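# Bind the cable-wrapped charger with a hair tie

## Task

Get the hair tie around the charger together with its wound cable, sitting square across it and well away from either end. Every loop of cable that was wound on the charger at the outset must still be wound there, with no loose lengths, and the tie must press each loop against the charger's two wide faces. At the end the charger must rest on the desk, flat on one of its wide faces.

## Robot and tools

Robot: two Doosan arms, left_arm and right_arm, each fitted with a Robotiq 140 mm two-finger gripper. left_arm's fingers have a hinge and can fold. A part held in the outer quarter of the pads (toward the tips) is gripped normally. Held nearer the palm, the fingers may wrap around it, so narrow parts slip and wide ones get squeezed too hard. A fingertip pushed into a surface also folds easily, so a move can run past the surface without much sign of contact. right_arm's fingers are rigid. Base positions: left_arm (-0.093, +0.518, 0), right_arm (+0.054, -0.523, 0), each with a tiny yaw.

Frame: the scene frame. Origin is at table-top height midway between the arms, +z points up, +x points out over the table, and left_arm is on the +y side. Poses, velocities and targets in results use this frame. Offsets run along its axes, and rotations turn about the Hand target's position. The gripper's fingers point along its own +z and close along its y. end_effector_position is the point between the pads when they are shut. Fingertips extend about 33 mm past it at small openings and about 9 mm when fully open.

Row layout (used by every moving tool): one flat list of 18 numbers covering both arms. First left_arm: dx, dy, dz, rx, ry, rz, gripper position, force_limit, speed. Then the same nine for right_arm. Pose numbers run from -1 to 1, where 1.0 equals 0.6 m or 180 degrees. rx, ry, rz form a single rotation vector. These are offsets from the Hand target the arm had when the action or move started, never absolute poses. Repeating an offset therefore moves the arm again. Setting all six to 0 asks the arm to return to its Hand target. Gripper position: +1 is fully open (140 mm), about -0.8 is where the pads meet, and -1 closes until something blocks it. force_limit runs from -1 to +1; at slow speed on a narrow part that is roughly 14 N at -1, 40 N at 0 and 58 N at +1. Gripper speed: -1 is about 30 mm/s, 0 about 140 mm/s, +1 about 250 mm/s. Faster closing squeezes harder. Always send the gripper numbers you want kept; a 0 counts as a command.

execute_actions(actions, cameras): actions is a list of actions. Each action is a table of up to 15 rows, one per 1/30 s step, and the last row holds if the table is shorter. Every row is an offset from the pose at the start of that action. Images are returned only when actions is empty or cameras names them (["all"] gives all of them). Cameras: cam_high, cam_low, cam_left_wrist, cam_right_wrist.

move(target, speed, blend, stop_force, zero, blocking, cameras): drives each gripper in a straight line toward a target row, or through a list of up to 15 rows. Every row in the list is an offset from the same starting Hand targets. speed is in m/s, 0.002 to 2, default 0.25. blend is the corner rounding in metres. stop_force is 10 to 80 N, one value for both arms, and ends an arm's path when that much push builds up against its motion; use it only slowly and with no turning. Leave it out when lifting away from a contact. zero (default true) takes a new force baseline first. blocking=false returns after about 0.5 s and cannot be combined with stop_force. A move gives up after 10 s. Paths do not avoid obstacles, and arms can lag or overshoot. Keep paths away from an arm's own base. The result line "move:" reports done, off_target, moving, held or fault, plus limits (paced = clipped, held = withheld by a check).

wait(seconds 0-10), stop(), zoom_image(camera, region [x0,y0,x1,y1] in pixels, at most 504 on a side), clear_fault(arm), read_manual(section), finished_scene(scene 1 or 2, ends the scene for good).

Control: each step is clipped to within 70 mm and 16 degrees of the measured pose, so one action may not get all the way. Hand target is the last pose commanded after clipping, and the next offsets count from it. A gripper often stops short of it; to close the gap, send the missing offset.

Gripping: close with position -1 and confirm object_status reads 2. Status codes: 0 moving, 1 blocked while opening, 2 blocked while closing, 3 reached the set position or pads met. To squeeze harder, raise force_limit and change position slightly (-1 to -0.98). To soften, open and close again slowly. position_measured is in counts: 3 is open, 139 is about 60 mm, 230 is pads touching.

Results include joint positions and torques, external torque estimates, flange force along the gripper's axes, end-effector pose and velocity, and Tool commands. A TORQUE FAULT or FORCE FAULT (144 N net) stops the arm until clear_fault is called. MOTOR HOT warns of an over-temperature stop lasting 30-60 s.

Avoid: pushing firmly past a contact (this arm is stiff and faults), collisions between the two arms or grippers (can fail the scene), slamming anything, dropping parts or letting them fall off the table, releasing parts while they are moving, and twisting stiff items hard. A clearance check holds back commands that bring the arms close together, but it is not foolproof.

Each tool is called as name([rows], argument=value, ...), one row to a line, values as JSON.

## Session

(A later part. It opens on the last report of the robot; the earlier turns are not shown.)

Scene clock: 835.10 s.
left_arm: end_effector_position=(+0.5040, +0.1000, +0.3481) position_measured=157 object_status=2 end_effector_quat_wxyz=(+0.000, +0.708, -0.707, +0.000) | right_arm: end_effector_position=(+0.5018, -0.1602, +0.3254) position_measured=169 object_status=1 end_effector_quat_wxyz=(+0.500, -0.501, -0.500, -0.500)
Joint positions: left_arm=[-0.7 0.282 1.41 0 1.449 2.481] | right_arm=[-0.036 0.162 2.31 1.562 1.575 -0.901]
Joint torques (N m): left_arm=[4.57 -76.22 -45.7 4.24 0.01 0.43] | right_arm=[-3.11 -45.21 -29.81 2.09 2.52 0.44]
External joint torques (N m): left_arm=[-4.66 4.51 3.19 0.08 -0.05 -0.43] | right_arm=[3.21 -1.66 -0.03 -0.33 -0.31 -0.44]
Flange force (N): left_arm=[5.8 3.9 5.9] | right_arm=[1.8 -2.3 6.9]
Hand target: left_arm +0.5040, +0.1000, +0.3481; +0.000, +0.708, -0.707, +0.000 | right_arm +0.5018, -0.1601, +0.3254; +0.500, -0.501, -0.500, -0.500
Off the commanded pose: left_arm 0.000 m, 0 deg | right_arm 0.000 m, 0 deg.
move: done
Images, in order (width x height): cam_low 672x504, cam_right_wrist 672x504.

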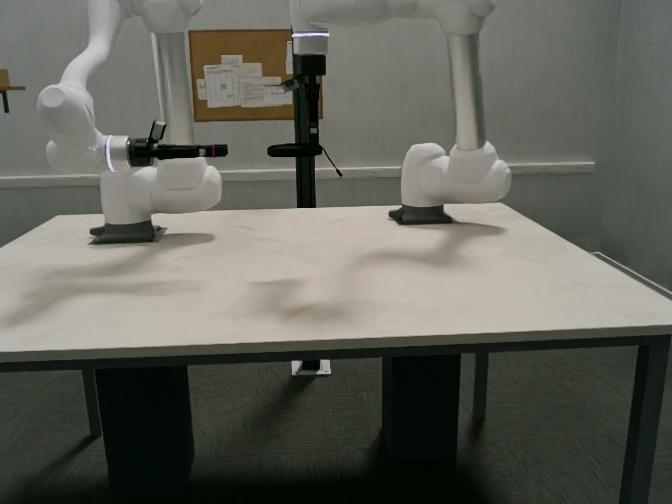

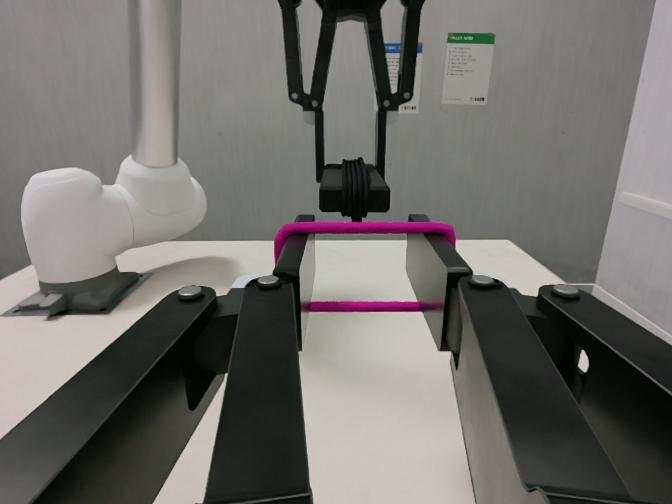

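move(target=[0, 0, 0, 0, 0, 0, -1, 0.2, -1, 0, 0, 0, 0, 0, 0, -0.1, 0.3, -1], speed=0.05)

wait(seconds=1, cameras=["cam_low", "cam_right_wrist"])

zoom_image(camera="cam_right_wrist", region=[220, 130, 500, 370])

Scene clock: 841.33 s.
left_arm: end_effector_position=(+0.5040, +0.1000, +0.3481) position_measured=157 object_status=2 end_effector_quat_wxyz=(+0.000, +0.708, -0.707, +0.000) | right_arm: end_effector_position=(+0.5018, -0.1601, +0.3254) position_measured=142 object_status=0 end_effector_quat_wxyz=(+0.500, -0.501, -0.500, -0.500)
Joint positions: left_arm=[-0.7 0.282 1.41 0 1.449 2.481] | right_arm=[-0.036 0.162 2.31 1.562 1.575 -0.901]
Joint torques (N m): left_arm=[4.14 -76.39 -45.61 4.2 0.04 0.35] | right_arm=[-2.94 -44.69 -29.89 2.12 2.52 0.43]
External joint torques (N m): left_arm=[-3.96 4.54 3.27 0.11 -0.07 -0.35] | right_arm=[2.98 -2.17 0.06 -0.36 -0.33 -0.43]
Flange force (N): left_arm=[4.9 3.3 6.1] | right_arm=[2.6 -3.1 6.3]
Hand target: left_arm +0.5040, +0.1000, +0.3481; +0.000, +0.708, -0.707, +0.000 | right_arm +0.5018, -0.1601, +0.3254; +0.500, -0.501, -0.500, -0.500
Off the commanded pose: left_arm 0.000 m, 0 deg | right_arm 0.000 m, 0 deg.
move: done

Scene clock: 842.33 s.
left_arm: end_effector_position=(+0.5040, +0.1000, +0.3481) position_measured=157 object_status=2 end_effector_quat_wxyz=(+0.000, +0.708, -0.707, +0.000) | right_arm: end_effector_position=(+0.5018, -0.1601, +0.3254) position_measured=142 object_status=3 end_effector_quat_wxyz=(+0.500, -0.501, -0.500, -0.500)
Joint positions: left_arm=[-0.7 0.282 1.41 0 1.449 2.481] | right_arm=[-0.036 0.162 2.31 1.562 1.575 -0.901]
Joint torques (N m): left_arm=[4.66 -75.87 -45.47 4.25 -0.04 0.38] | right_arm=[-3.03 -44.91 -29.84 2.13 2.59 0.44]
External joint torques (N m): left_arm=[-5.17 4.3 3.14 0.04 0 -0.38] | right_arm=[3.07 -1.99 -0.02 -0.36 -0.39 -0.44]
Flange force (N): left_arm=[6.2 4.4 5.7] | right_arm=[2.4 -2.8 6.6]
Hand target: left_arm +0.5040, +0.1000, +0.3481; +0.000, +0.708, -0.707, +0.000 | right_arm +0.5018, -0.1601, +0.3254; +0.500, -0.501, -0.500, -0.500
Tool commands: left_gripper/position=-1.0 left_gripper/force_limit=+0.2 left_gripper/speed=-1.0 right_gripper/position=-0.1 right_gripper/force_limit=+0.3 right_gripper/speed=-1.0
Off the commanded pose: left_arm 0.000 m, 0 deg | right_arm 0.000 m, 0 deg.
wait: 1.00 s; at rest by 0.17 s
Images, in order (width x height): cam_low 672x504, cam_right_wrist 672x504.

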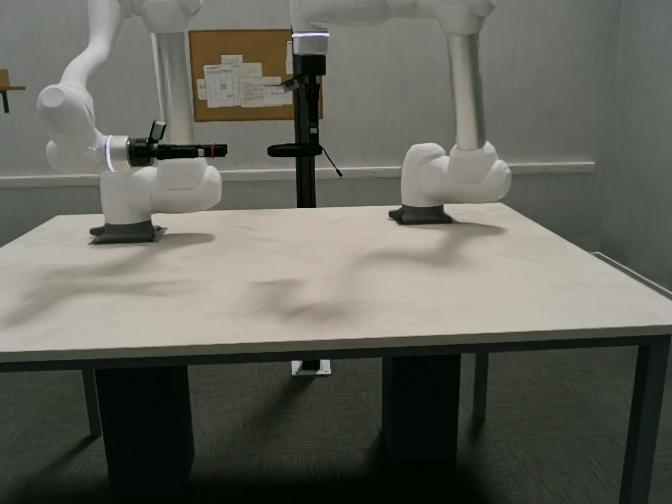

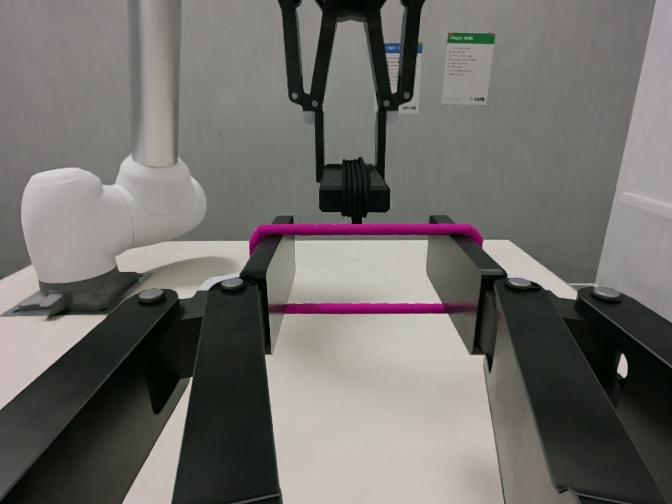

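Scaled by 1.800 from the camera's 672x504 image, which has a finer 960x720 frame.

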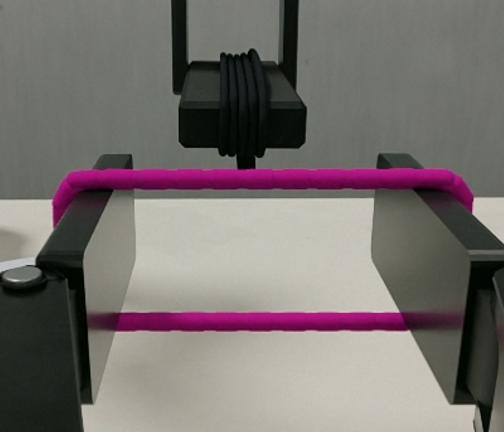

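zoom_image(camera="cam_right_wrist", region=[300, 130, 420, 240])

Scaled by 4.200 from the camera's 672x504 image, which has a finer 960x720 frame.

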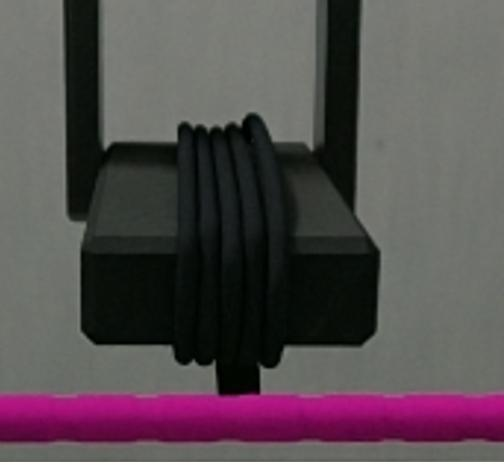

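move(target=[0, 0, 0, 0, 0, 0, -1, 0.2, -1, 0, 0.15, 0, 0, 0, 0, -0.1, 0.3, -1], speed=0.12, cameras=["cam_low", "cam_right_wrist"])

zoom_image(camera="cam_right_wrist", region=[250, 130, 470, 310])

zoom_image(camera="cam_low", region=[200, 110, 350, 200])

Scene clock: 855.57 s.
left_arm: end_effector_position=(+0.5040, +0.1000, +0.3481) position_measured=157 object_status=2 end_effector_quat_wxyz=(+0.000, +0.708, -0.707, +0.000) | right_arm: end_effector_position=(+0.5018, -0.0702, +0.3254) position_measured=142 object_status=3 end_effector_quat_wxyz=(+0.500, -0.501, -0.500, -0.500)
Joint positions: left_arm=[-0.7 0.282 1.41 0 1.449 2.481] | right_arm=[0.162 0.182 2.284 1.717 1.452 -0.904]
Joint torques (N m): left_arm=[4.46 -76.38 -45.36 4.16 0 0.33] | right_arm=[-3.14 -47.9 -30.46 1.68 2.47 0.47]
External joint torques (N m): left_arm=[-4.51 5.12 3.06 0.14 -0.05 -0.33] | right_arm=[3.01 -1.63 -0.07 -0.34 -0.26 -0.47]
Flange force (N): left_arm=[6.3 2.6 5.8] | right_arm=[1.8 -3.3 5.7]
Hand target: left_arm +0.5040, +0.1000, +0.3481; +0.000, +0.708, -0.707, +0.000 | right_arm +0.5018, -0.0701, +0.3254; +0.500, -0.501, -0.500, -0.500
Off the commanded pose: left_arm 0.000 m, 0 deg | right_arm 0.000 m, 0 deg.
move: done
Images, in order (width x height): cam_low 672x504, cam_right_wrist 672x504.

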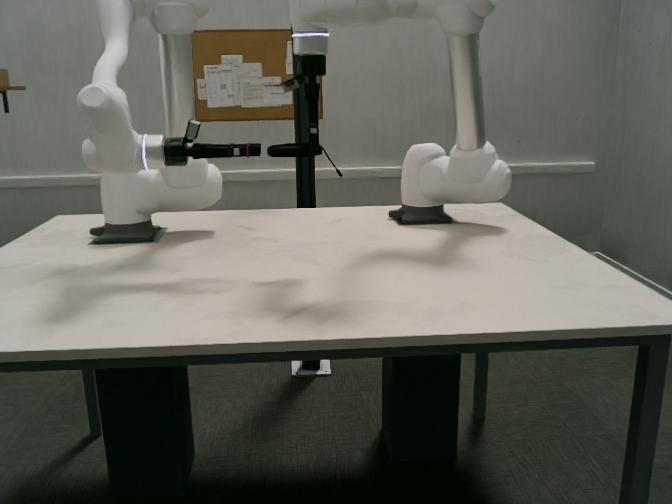

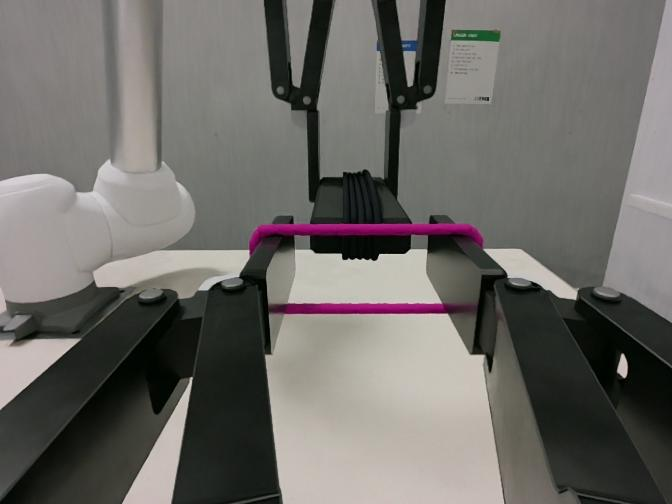

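Scaled by 2.291 from the camera's 672x504 image, which has a finer 960x720 frame.

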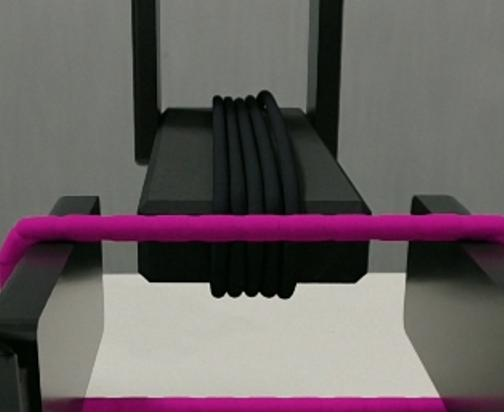

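Scaled by 3.360 from the camera's 672x504 image, which has a finer 960x720 frame.

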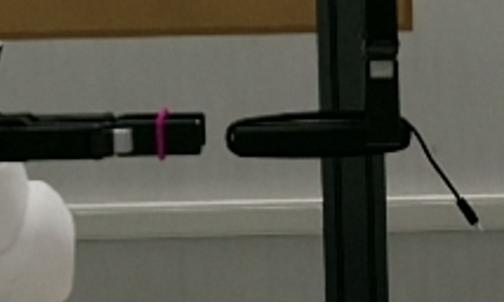

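zoom_image(camera="cam_right_wrist", region=[300, 165, 420, 275])

zoom_image(camera="cam_low", region=[225, 130, 295, 175])

Scaled by 4.200 from the camera's 672x504 image, which has a finer 960x720 frame.

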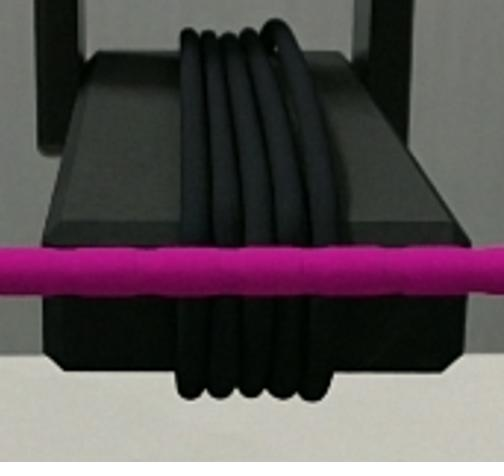

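Scaled by 7.200 from the camera's 672x504 image, which has a finer 960x720 frame.

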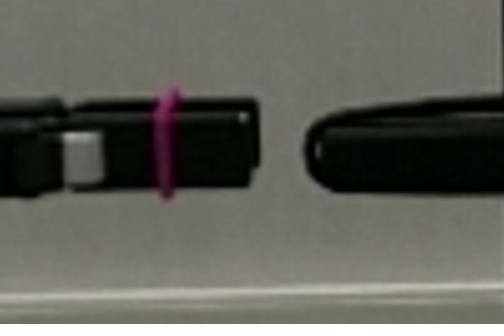

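zoom_image(camera="cam_low", region=[235, 135, 285, 170])

Scaled by 10.080 from the camera's 672x504 image, which has a finer 960x720 frame.

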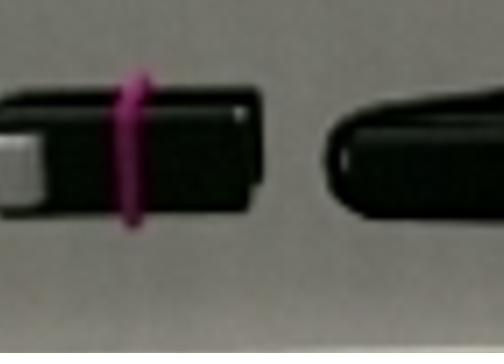

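move([
  [0, 0, 0, 0, 0, 0, -1, 0.2, -1, 0.001, 0, -0.0033, 0, 0, 0, -0.1, 0.3, -1],
  [0, 0, 0, 0, 0, 0, -1, 0.2, -1, 0.001, 0.055, -0.0033, 0, 0, 0, -0.1, 0.3, -1],
], speed=0.08, cameras=["cam_low", "cam_right_wrist", "cam_left_wrist"])

zoom_image(camera="cam_right_wrist", region=[240, 150, 500, 330])

zoom_image(camera="cam_low", region=[235, 130, 305, 175])

Scene clock: 913.20 s.
left_arm: end_effector_position=(+0.5040, +0.1000, +0.3481) position_measured=157 object_status=2 end_effector_quat_wxyz=(+0.000, +0.708, -0.707, +0.000) | right_arm: end_effector_position=(+0.5024, -0.0371, +0.3234) position_measured=142 object_status=3 end_effector_quat_wxyz=(+0.500, -0.501, -0.500, -0.500)
Joint positions: left_arm=[-0.7 0.282 1.41 0 1.449 2.481] | right_arm=[0.23 0.199 2.267 1.772 1.41 -0.911]
Joint torques (N m): left_arm=[5.5 -76.35 -45.56 4.13 -0.04 0.45] | right_arm=[-3.09 -49.63 -30.5 1.48 2.48 0.45]
External joint torques (N m): left_arm=[-5.9 4.73 3.02 0.18 -0.01 -0.45] | right_arm=[3.17 -1.78 -0.17 -0.35 -0.26 -0.45]
Flange force (N): left_arm=[7.6 4.3 5.6] | right_arm=[2.3 -3.8 5.7]
Hand target: left_arm +0.5040, +0.1000, +0.3481; +0.000, +0.708, -0.707, +0.000 | right_arm +0.5024, -0.0371, +0.3234; +0.500, -0.501, -0.500, -0.500
Off the commanded pose: left_arm 0.000 m, 0 deg | right_arm 0.000 m, 0 deg.
move: done
Images, in order (width x height): cam_low 672x504, cam_left_wrist 672x504, cam_right_wrist 672x504.

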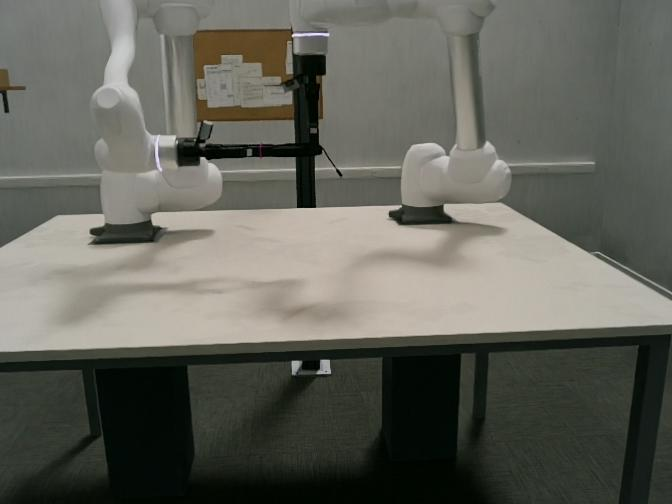

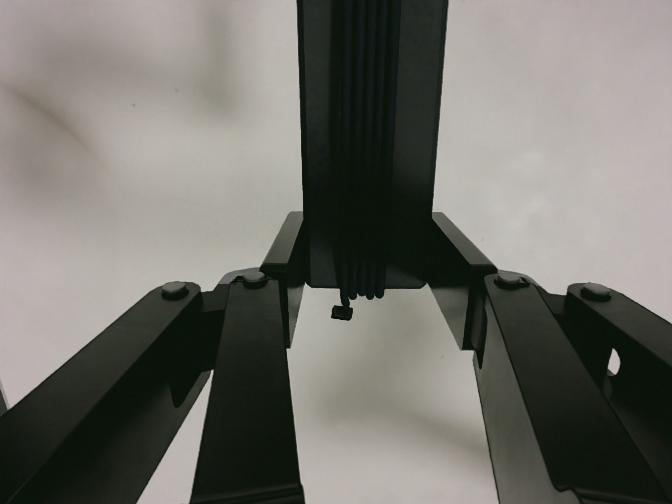

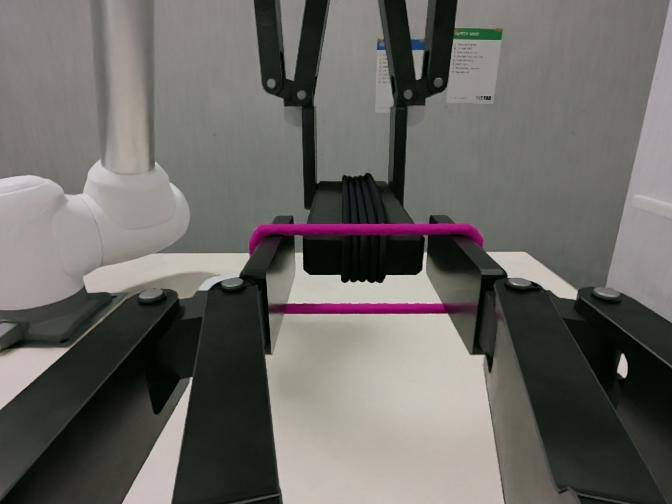

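Scaled by 1.938 from the camera's 672x504 image, which has a finer 960x720 frame.

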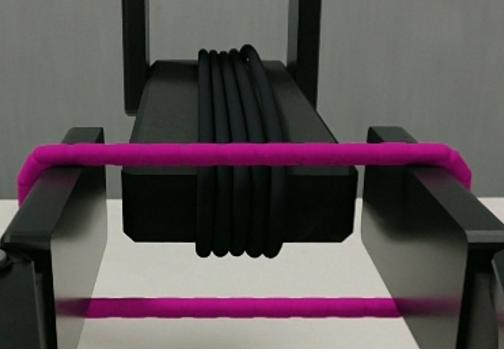

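Scaled by 7.200 from the camera's 672x504 image, which has a finer 960x720 frame.

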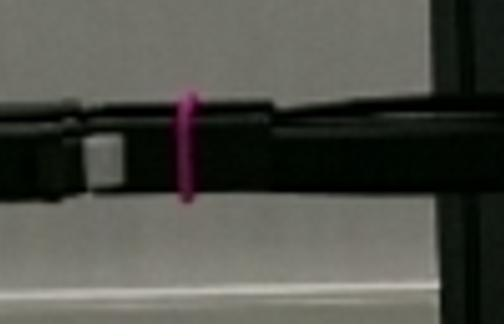

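move(target=[0, 0, 0, 0, 0, 0, -1, 0.2, -1, 0, 0.05, 0, 0, 0, 0, -0.1, 0.3, -1], speed=0.02, stop_force=20, cameras=["cam_low", "cam_right_wrist", "cam_left_wrist"])

zoom_image(camera="cam_right_wrist", region=[240, 150, 500, 350])

zoom_image(camera="cam_low", region=[235, 130, 305, 175])

Scene clock: 925.20 s.
left_arm: end_effector_position=(+0.5041, +0.1000, +0.3481) position_measured=157 object_status=2 end_effector_quat_wxyz=(+0.000, +0.708, -0.707, +0.000) | right_arm: end_effector_position=(+0.5024, -0.0071, +0.3234) position_measured=141 object_status=3 end_effector_quat_wxyz=(+0.500, -0.501, -0.500, -0.500)
Joint positions: left_arm=[-0.7 0.282 1.41 0 1.449 2.481] | right_arm=[0.291 0.213 2.249 1.82 1.372 -0.915]
Joint torques (N m): left_arm=[4.17 -74.65 -44.77 4.1 -0.02 0.35] | right_arm=[-3.16 -52.37 -31.91 1.7 2.95 0.41]
External joint torques (N m): left_arm=[-4.21 3.1 2.47 0.2 -0.02 -0.35] | right_arm=[3.18 -0.89 0.91 -0.7 -0.73 -0.41]
Flange force (N): left_arm=[4.8 4.0 4.5] | right_arm=[0.7 -4.6 5.1]
Hand target: left_arm +0.5040, +0.1000, +0.3481; +0.000, +0.708, -0.707, +0.000 | right_arm +0.5024, -0.0071, +0.3234; +0.500, -0.501, -0.500, -0.500
Off the commanded pose: left_arm 0.000 m, 0 deg | right_arm 0.000 m, 0 deg.
move: done
Images, in order (width x height): cam_low 672x504, cam_left_wrist 672x504, cam_right_wrist 672x504.

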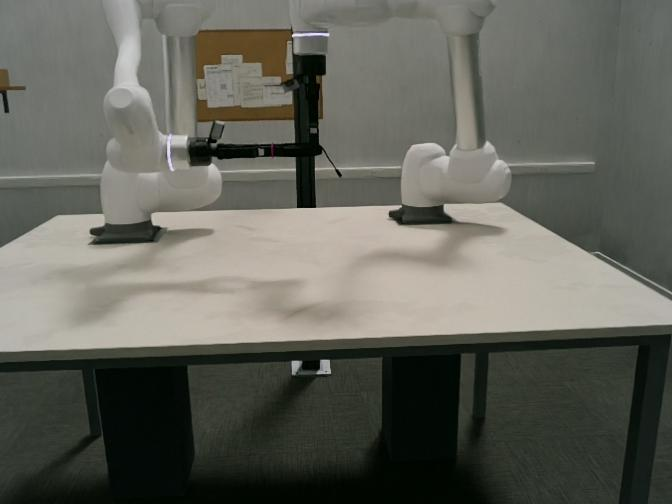

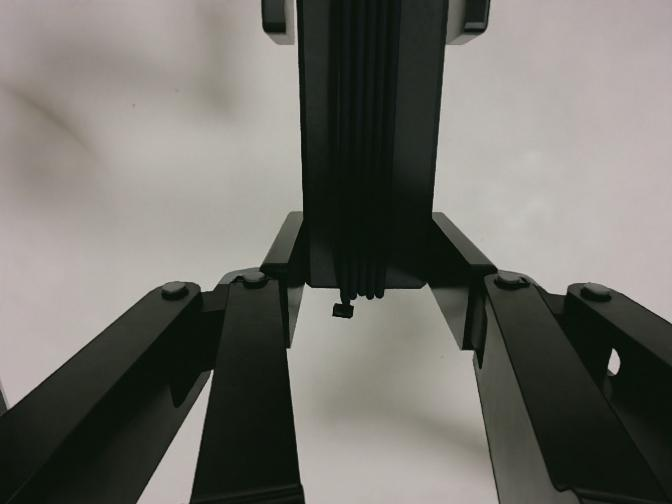

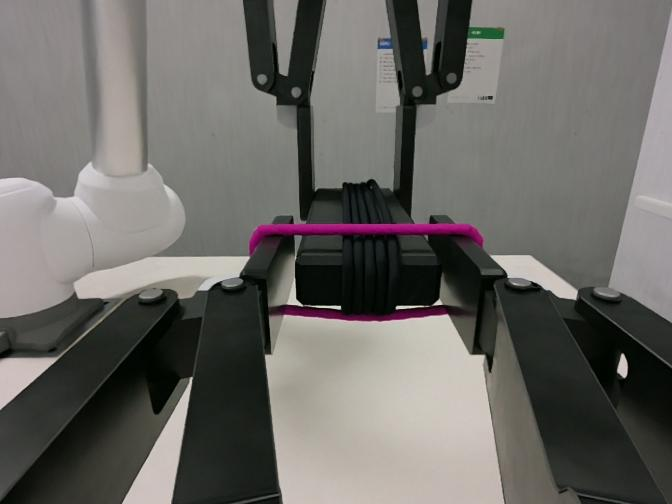

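Scaled by 1.938 from the camera's 672x504 image, which has a finer 960x720 frame.

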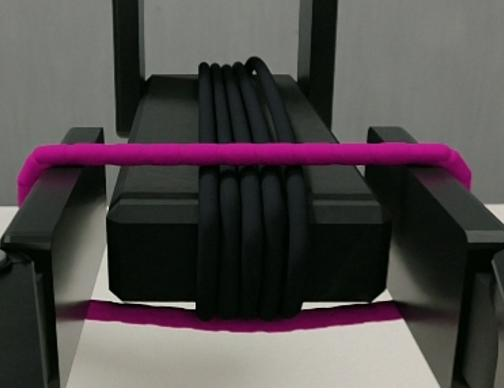

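Scaled by 7.200 from the camera's 672x504 image, which has a finer 960x720 frame.

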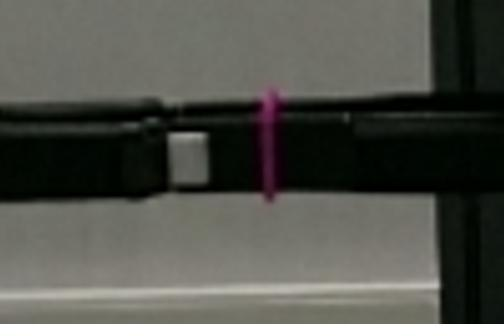

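move(target=[0, 0, 0, 0, 0, 0, -1, 0.2, -1, 0, 0.08, 0, 0, 0, 0, -0.1, 0.3, -1], speed=0.025, stop_force=25, cameras=["cam_low", "cam_right_wrist", "cam_left_wrist"])

zoom_image(camera="cam_right_wrist", region=[220, 160, 520, 400])

zoom_image(camera="cam_low", region=[245, 120, 345, 180])

zoom_image(camera="cam_left_wrist", region=[200, 0, 550, 330])

Scene clock: 933.73 s.
left_arm: end_effector_position=(+0.5041, +0.1000, +0.3481) position_measured=157 object_status=2 end_effector_quat_wxyz=(+0.000, +0.708, -0.707, +0.000) | right_arm: end_effector_position=(+0.5024, +0.0409, +0.3234) position_measured=141 object_status=3 end_effector_quat_wxyz=(+0.500, -0.501, -0.500, -0.500)
Joint positions: left_arm=[-0.7 0.282 1.41 0 1.449 2.481] | right_arm=[0.382 0.239 2.212 1.892 1.314 -0.921]
Joint torques (N m): left_arm=[4.05 -75.46 -45.27 4.07 -0.07 0.28] | right_arm=[-3.11 -54.5 -31.91 1.21 2.67 0.38]
External joint torques (N m): left_arm=[-4.06 4.09 3.01 0.23 0.03 -0.28] | right_arm=[3.1 -1.7 0.5 -0.45 -0.44 -0.38]
Flange force (N): left_arm=[4.9 3.5 5.4] | right_arm=[2.1 -5.2 4.1]
Hand target: left_arm +0.5040, +0.1000, +0.3481; +0.000, +0.708, -0.707, +0.000 | right_arm +0.5024, +0.0409, +0.3234; +0.500, -0.501, -0.500, -0.500
Off the commanded pose: left_arm 0.000 m, 0 deg | right_arm 0.000 m, 0 deg.
move: done
Images, in order (width x height): cam_low 672x504, cam_left_wrist 672x504, cam_right_wrist 672x504.

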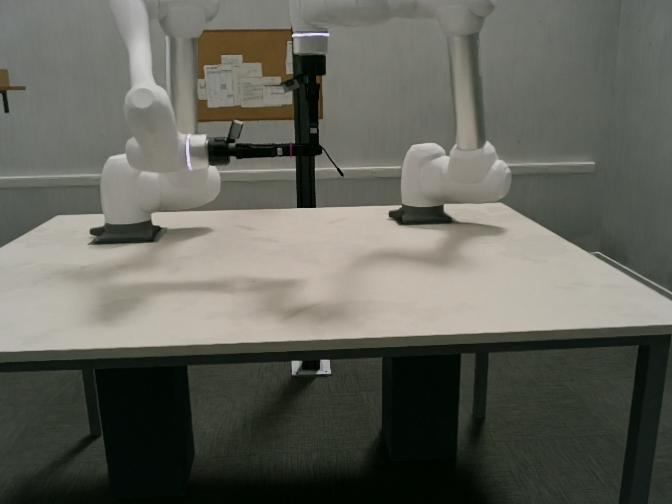

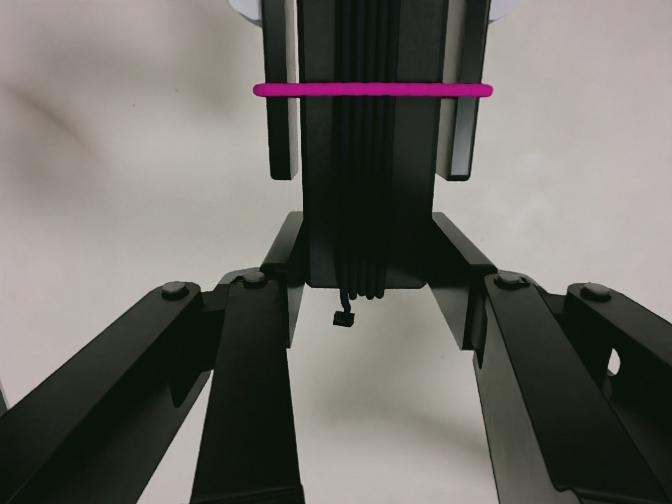

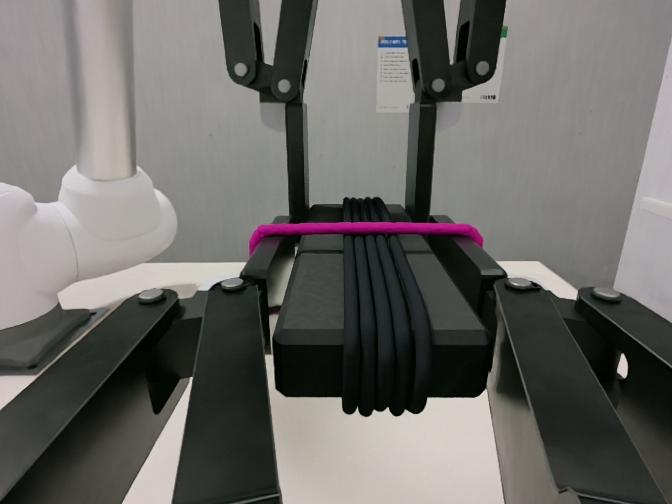

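Scaled by 1.680 from the camera's 672x504 image, which has a finer 960x720 frame.

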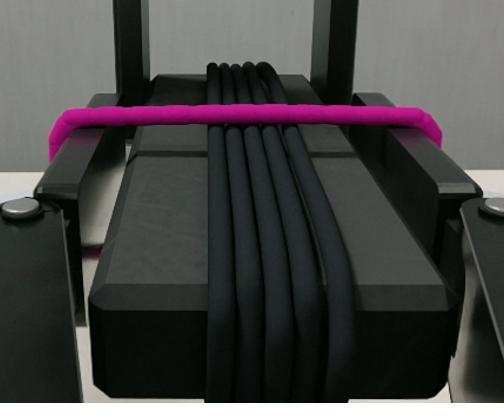

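Scaled by 5.040 from the camera's 672x504 image, which has a finer 960x720 frame.

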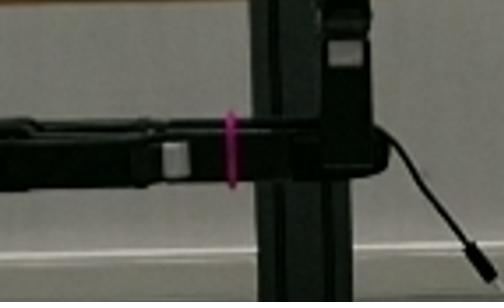

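Scaled by 1.440 from the camera's 672x504 image, which has a finer 960x720 frame.

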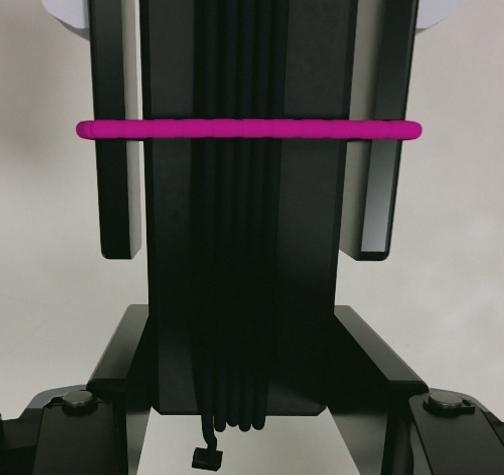

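move([
  [0, 0, 0, 0, 0, 0, -1, 0.2, -1, 0, 0.002, -0.0018, 0, 0, 0, -0.1, 0.3, -1],
  [0, 0, 0, 0, 0, 0, -1, 0.2, -1, 0, 0.002, -0.0018, 0, 0, 0, -1, 0.2, -1],
], speed=0.02)

wait(seconds=1.5, cameras=["cam_low", "cam_right_wrist", "cam_left_wrist"])

zoom_image(camera="cam_right_wrist", region=[220, 160, 520, 400])

zoom_image(camera="cam_left_wrist", region=[200, 0, 550, 330])

Scene clock: 988.97 s.
left_arm: end_effector_position=(+0.5040, +0.1000, +0.3481) position_measured=157 object_status=2 end_effector_quat_wxyz=(+0.000, +0.708, -0.707, +0.000) | right_arm: end_effector_position=(+0.5024, +0.0421, +0.3223) position_measured=154 object_status=0 end_effector_quat_wxyz=(+0.500, -0.501, -0.500, -0.500)
Joint positions: left_arm=[-0.7 0.282 1.41 0 1.449 2.482] | right_arm=[0.384 0.241 2.212 1.894 1.313 -0.924]
Joint torques (N m): left_arm=[2.99 -74.02 -49.4 3.09 -3.32 0] | right_arm=[3.44 -55.4 -30.77 -0.18 3.63 0.44]
External joint torques (N m): left_arm=[-3.09 2.46 6.96 1.22 3.27 0] | right_arm=[-3.35 -1.16 -0.64 0.92 -1.39 -0.44]
Flange force (N): left_arm=[-1.9 10.1 5.5] | right_arm=[1.7 0.9 -3.2]
Hand target: left_arm +0.5040, +0.1000, +0.3481; +0.000, +0.708, -0.707, +0.000 | right_arm +0.5024, +0.0421, +0.3223; +0.500, -0.501, -0.500, -0.500
Off the commanded pose: left_arm 0.000 m, 0 deg | right_arm 0.000 m, 0 deg.
move: done

Scene clock: 990.47 s.
left_arm: end_effector_position=(+0.5040, +0.1000, +0.3481) position_measured=157 object_status=2 end_effector_quat_wxyz=(+0.000, +0.708, -0.707, +0.000) | right_arm: end_effector_position=(+0.5024, +0.0421, +0.3223) position_measured=154 object_status=2 end_effector_quat_wxyz=(+0.500, -0.501, -0.500, -0.500)
Joint positions: left_arm=[-0.7 0.282 1.41 0 1.449 2.482] | right_arm=[0.384 0.241 2.212 1.894 1.313 -0.924]
Joint torques (N m): left_arm=[2.43 -74.26 -49.35 3.1 -3.37 0] | right_arm=[3.56 -54.85 -30.91 -0.14 3.6 0.48]
External joint torques (N m): left_arm=[-2.2 2.47 6.92 1.23 3.33 0] | right_arm=[-3.47 -1.62 -0.46 0.88 -1.36 -0.48]
Flange force (N): left_arm=[-2.8 9.2 5.4] | right_arm=[2.2 0.2 -4.0]
Hand target: left_arm +0.5040, +0.1000, +0.3481; +0.000, +0.708, -0.707, +0.000 | right_arm +0.5024, +0.0421, +0.3223; +0.500, -0.501, -0.500, -0.500
Tool commands: left_gripper/position=-1.0 left_gripper/force_limit=+0.2 left_gripper/speed=-1.0 right_gripper/position=-1.0 right_gripper/force_limit=+0.2 right_gripper/speed=-1.0
Off the commanded pose: left_arm 0.000 m, 0 deg | right_arm 0.000 m, 0 deg.
wait: 1.50 s; at rest by 0.17 s
Images, in order (width x height): cam_low 672x504, cam_left_wrist 672x504, cam_right_wrist 672x504.

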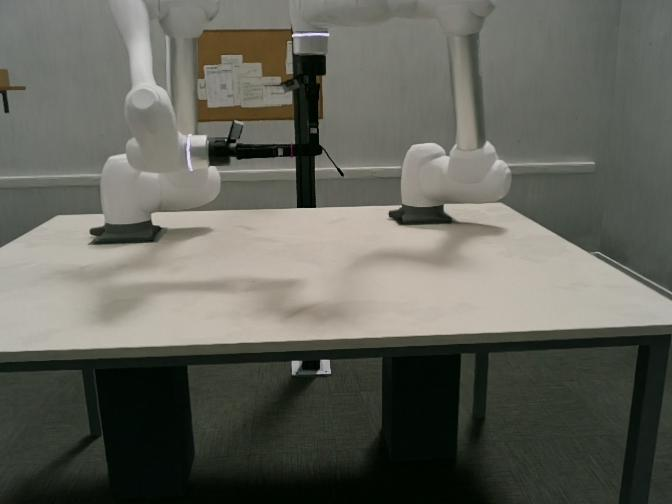

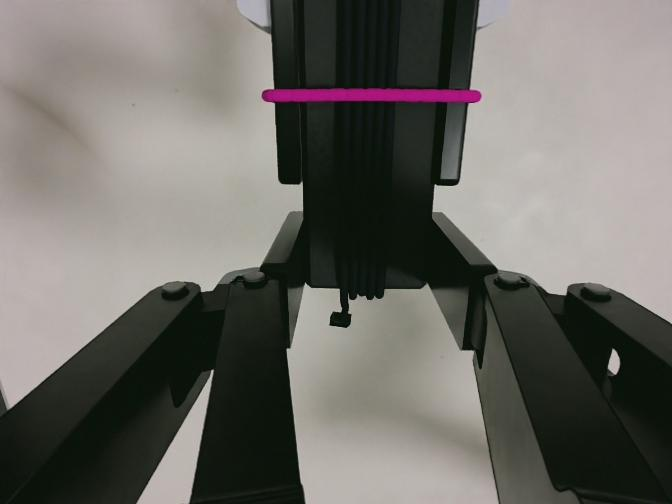

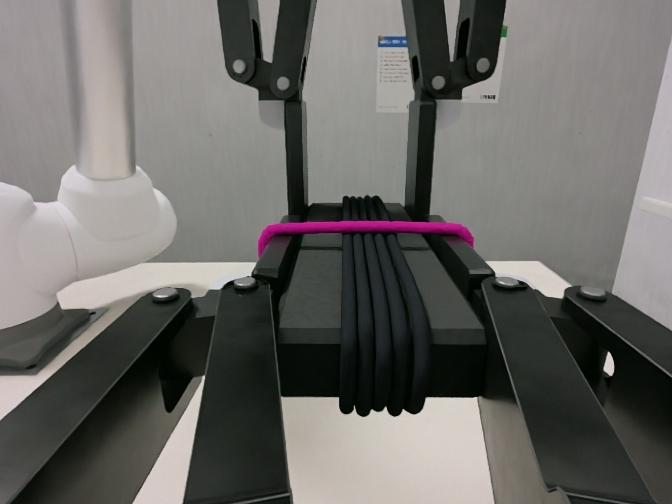

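Scaled by 1.680 from the camera's 672x504 image, which has a finer 960x720 frame.

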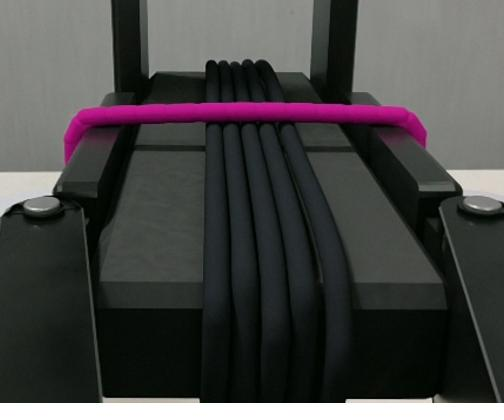

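Scaled by 1.440 from the camera's 672x504 image, which has a finer 960x720 frame.

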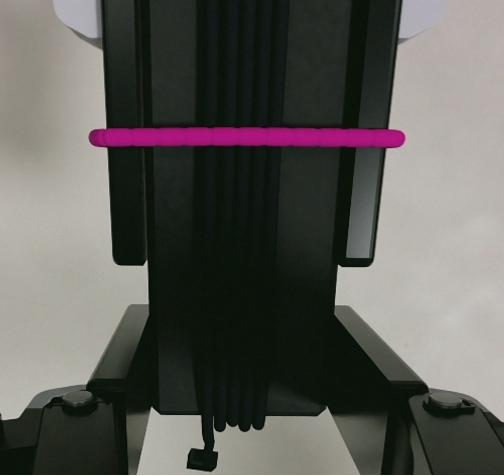

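move([
  [0, 0, 0, 0, 0, 0, 0.1, 0.2, -1, 0, 0, 0, 0, 0, 0, -1, 0.2, -1],
  [0, 0, 0.15, 0, 0, 0, 0.1, 0.2, -1, 0, 0, 0, 0, 0, 0, -1, 0.2, -1],
], speed=[0.05, 0.1], cameras=["cam_low", "cam_right_wrist"])

zoom_image(camera="cam_low", region=[225, 100, 345, 190])

Scene clock: 1011.40 s.
left_arm: end_effector_position=(+0.5040, +0.1000, +0.4381) position_measured=117 object_status=3 end_effector_quat_wxyz=(+0.000, +0.708, -0.707, +0.000) | right_arm: end_effector_position=(+0.5024, +0.0421, +0.3223) position_measured=154 object_status=2 end_effector_quat_wxyz=(+0.500, -0.501, -0.500, -0.500)
Joint positions: left_arm=[-0.7 0.276 1.257 0 1.608 2.481] | right_arm=[0.384 0.241 2.212 1.894 1.313 -0.924]
Joint torques (N m): left_arm=[4.31 -73.26 -43.53 4.41 0.12 0.46] | right_arm=[-3.13 -56.88 -33.28 1.83 3.49 0.46]
External joint torques (N m): left_arm=[-4.22 2.13 0.99 -0.08 -0.16 -0.46] | right_arm=[3.09 0.15 1.81 -1.06 -1.24 -0.46]
Flange force (N): left_arm=[5.8 2.9 2.0] | right_arm=[-0.9 -5.1 4.2]
Hand target: left_arm +0.5040, +0.1000, +0.4381; +0.000, +0.708, -0.707, +0.000 | right_arm +0.5024, +0.0421, +0.3223; +0.500, -0.501, -0.500, -0.500
Off the commanded pose: left_arm 0.000 m, 0 deg | right_arm 0.000 m, 0 deg.
move: done
Images, in order (width x height): cam_low 672x504, cam_right_wrist 672x504.

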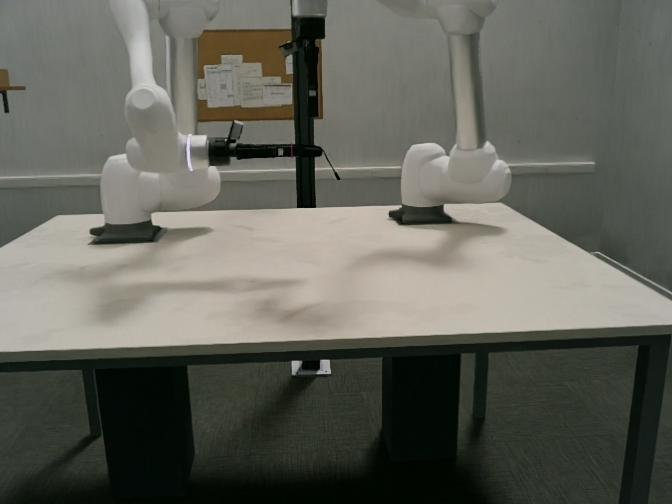

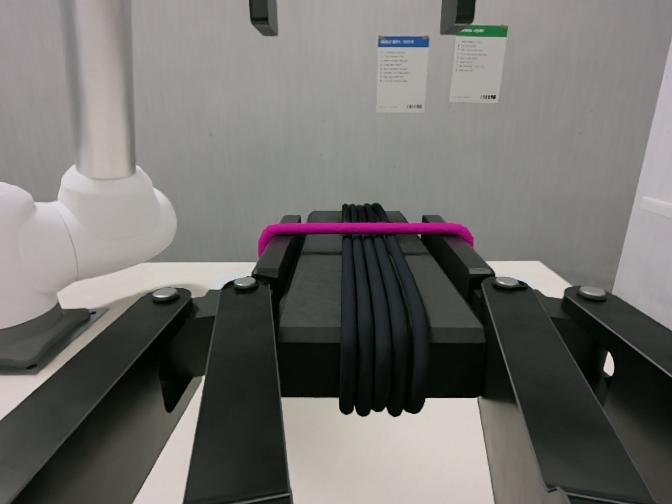

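Scaled by 4.200 from the camera's 672x504 image, which has a finer 960x720 frame.

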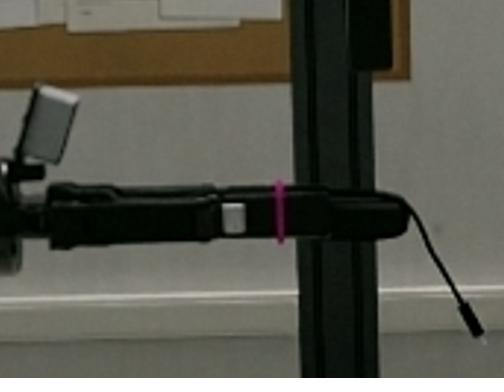

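move([
  [-0.24, -0.0667, 0.03, 0, -0.5, 0, -0.08, 0.2, 0, 0, 0, 0, 0, 0, 0, -1, 0.2, -1],
  [-0.2233, -0.0983, -0.1925, 0, -0.5, 0, -0.08, 0.2, 0, 0, 0, 0, 0, 0, 0, -1, 0.2, -1],
], speed=0.3, cameras=["all"])

zoom_image(camera="cam_left_wrist", region=[180, 80, 560, 340])

Scene clock: 1020.00 s.
left_arm: end_effector_position=(+0.3701, +0.0411, +0.3226) position_measured=139 object_status=3 end_effector_quat_wxyz=(+0.500, -0.500, +0.500, -0.501) | right_arm: end_effector_position=(+0.5024, +0.0421, +0.3223) position_measured=154 object_status=2 end_effector_quat_wxyz=(+0.500, -0.501, -0.500, -0.500)
Joint positions: left_arm=[-1.416 0.229 2.231 1.725 1.448 0.671] | right_arm=[0.384 0.241 2.212 1.894 1.313 -0.924]
Joint torques (N m): left_arm=[4.85 -57.3 -31.71 1.37 2.43 0.29] | right_arm=[-3.02 -56.71 -33.05 1.79 3.56 0.46]
External joint torques (N m): left_arm=[-4.93 2.81 0.91 -0.06 -0.24 -0.34] | right_arm=[3.1 -0.04 1.6 -1.04 -1.31 -0.46]
Flange force (N): left_arm=[3.7 5.7 -9.1] | right_arm=[-0.4 -5.0 4.4]
Hand target: left_arm +0.3701, +0.0410, +0.3226; +0.500, -0.500, +0.500, -0.501 | right_arm +0.5024, +0.0421, +0.3223; +0.500, -0.501, -0.500, -0.500
Off the commanded pose: left_arm 0.000 m, 0 deg | right_arm 0.000 m, 0 deg.
move: done

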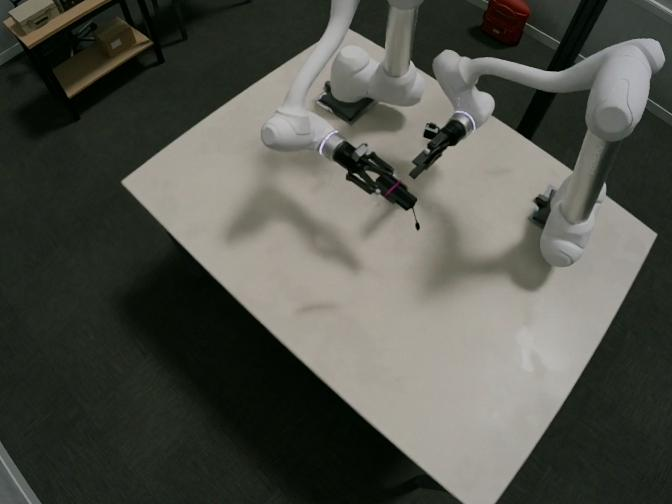

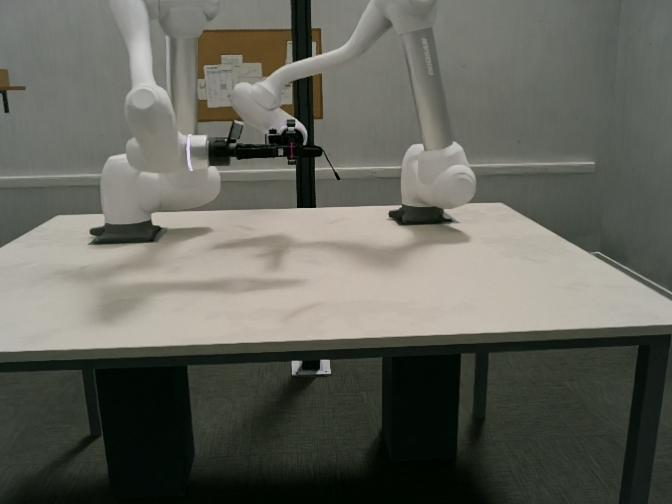

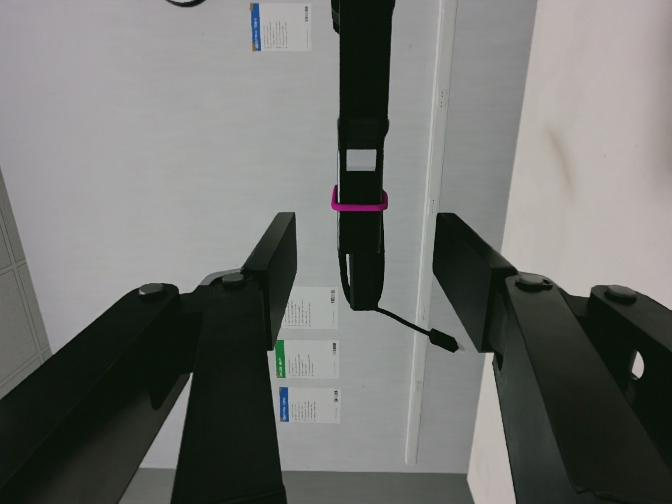

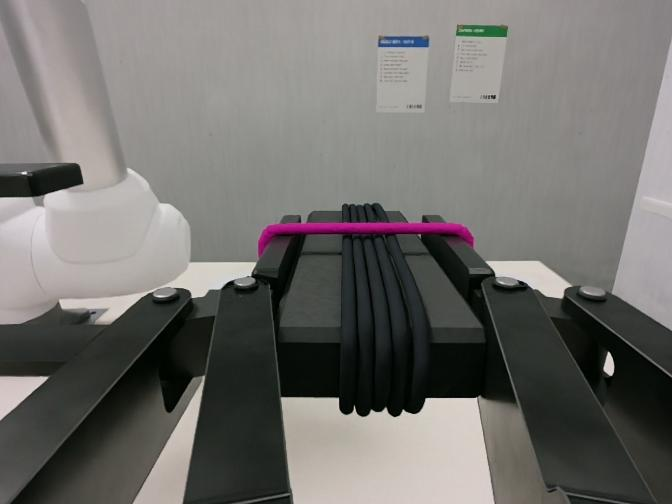

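Scaled by 1.326 from the camera's 672x504 image, which has a finer 960x720 frame.

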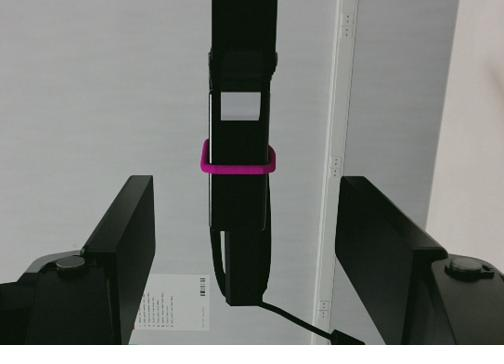

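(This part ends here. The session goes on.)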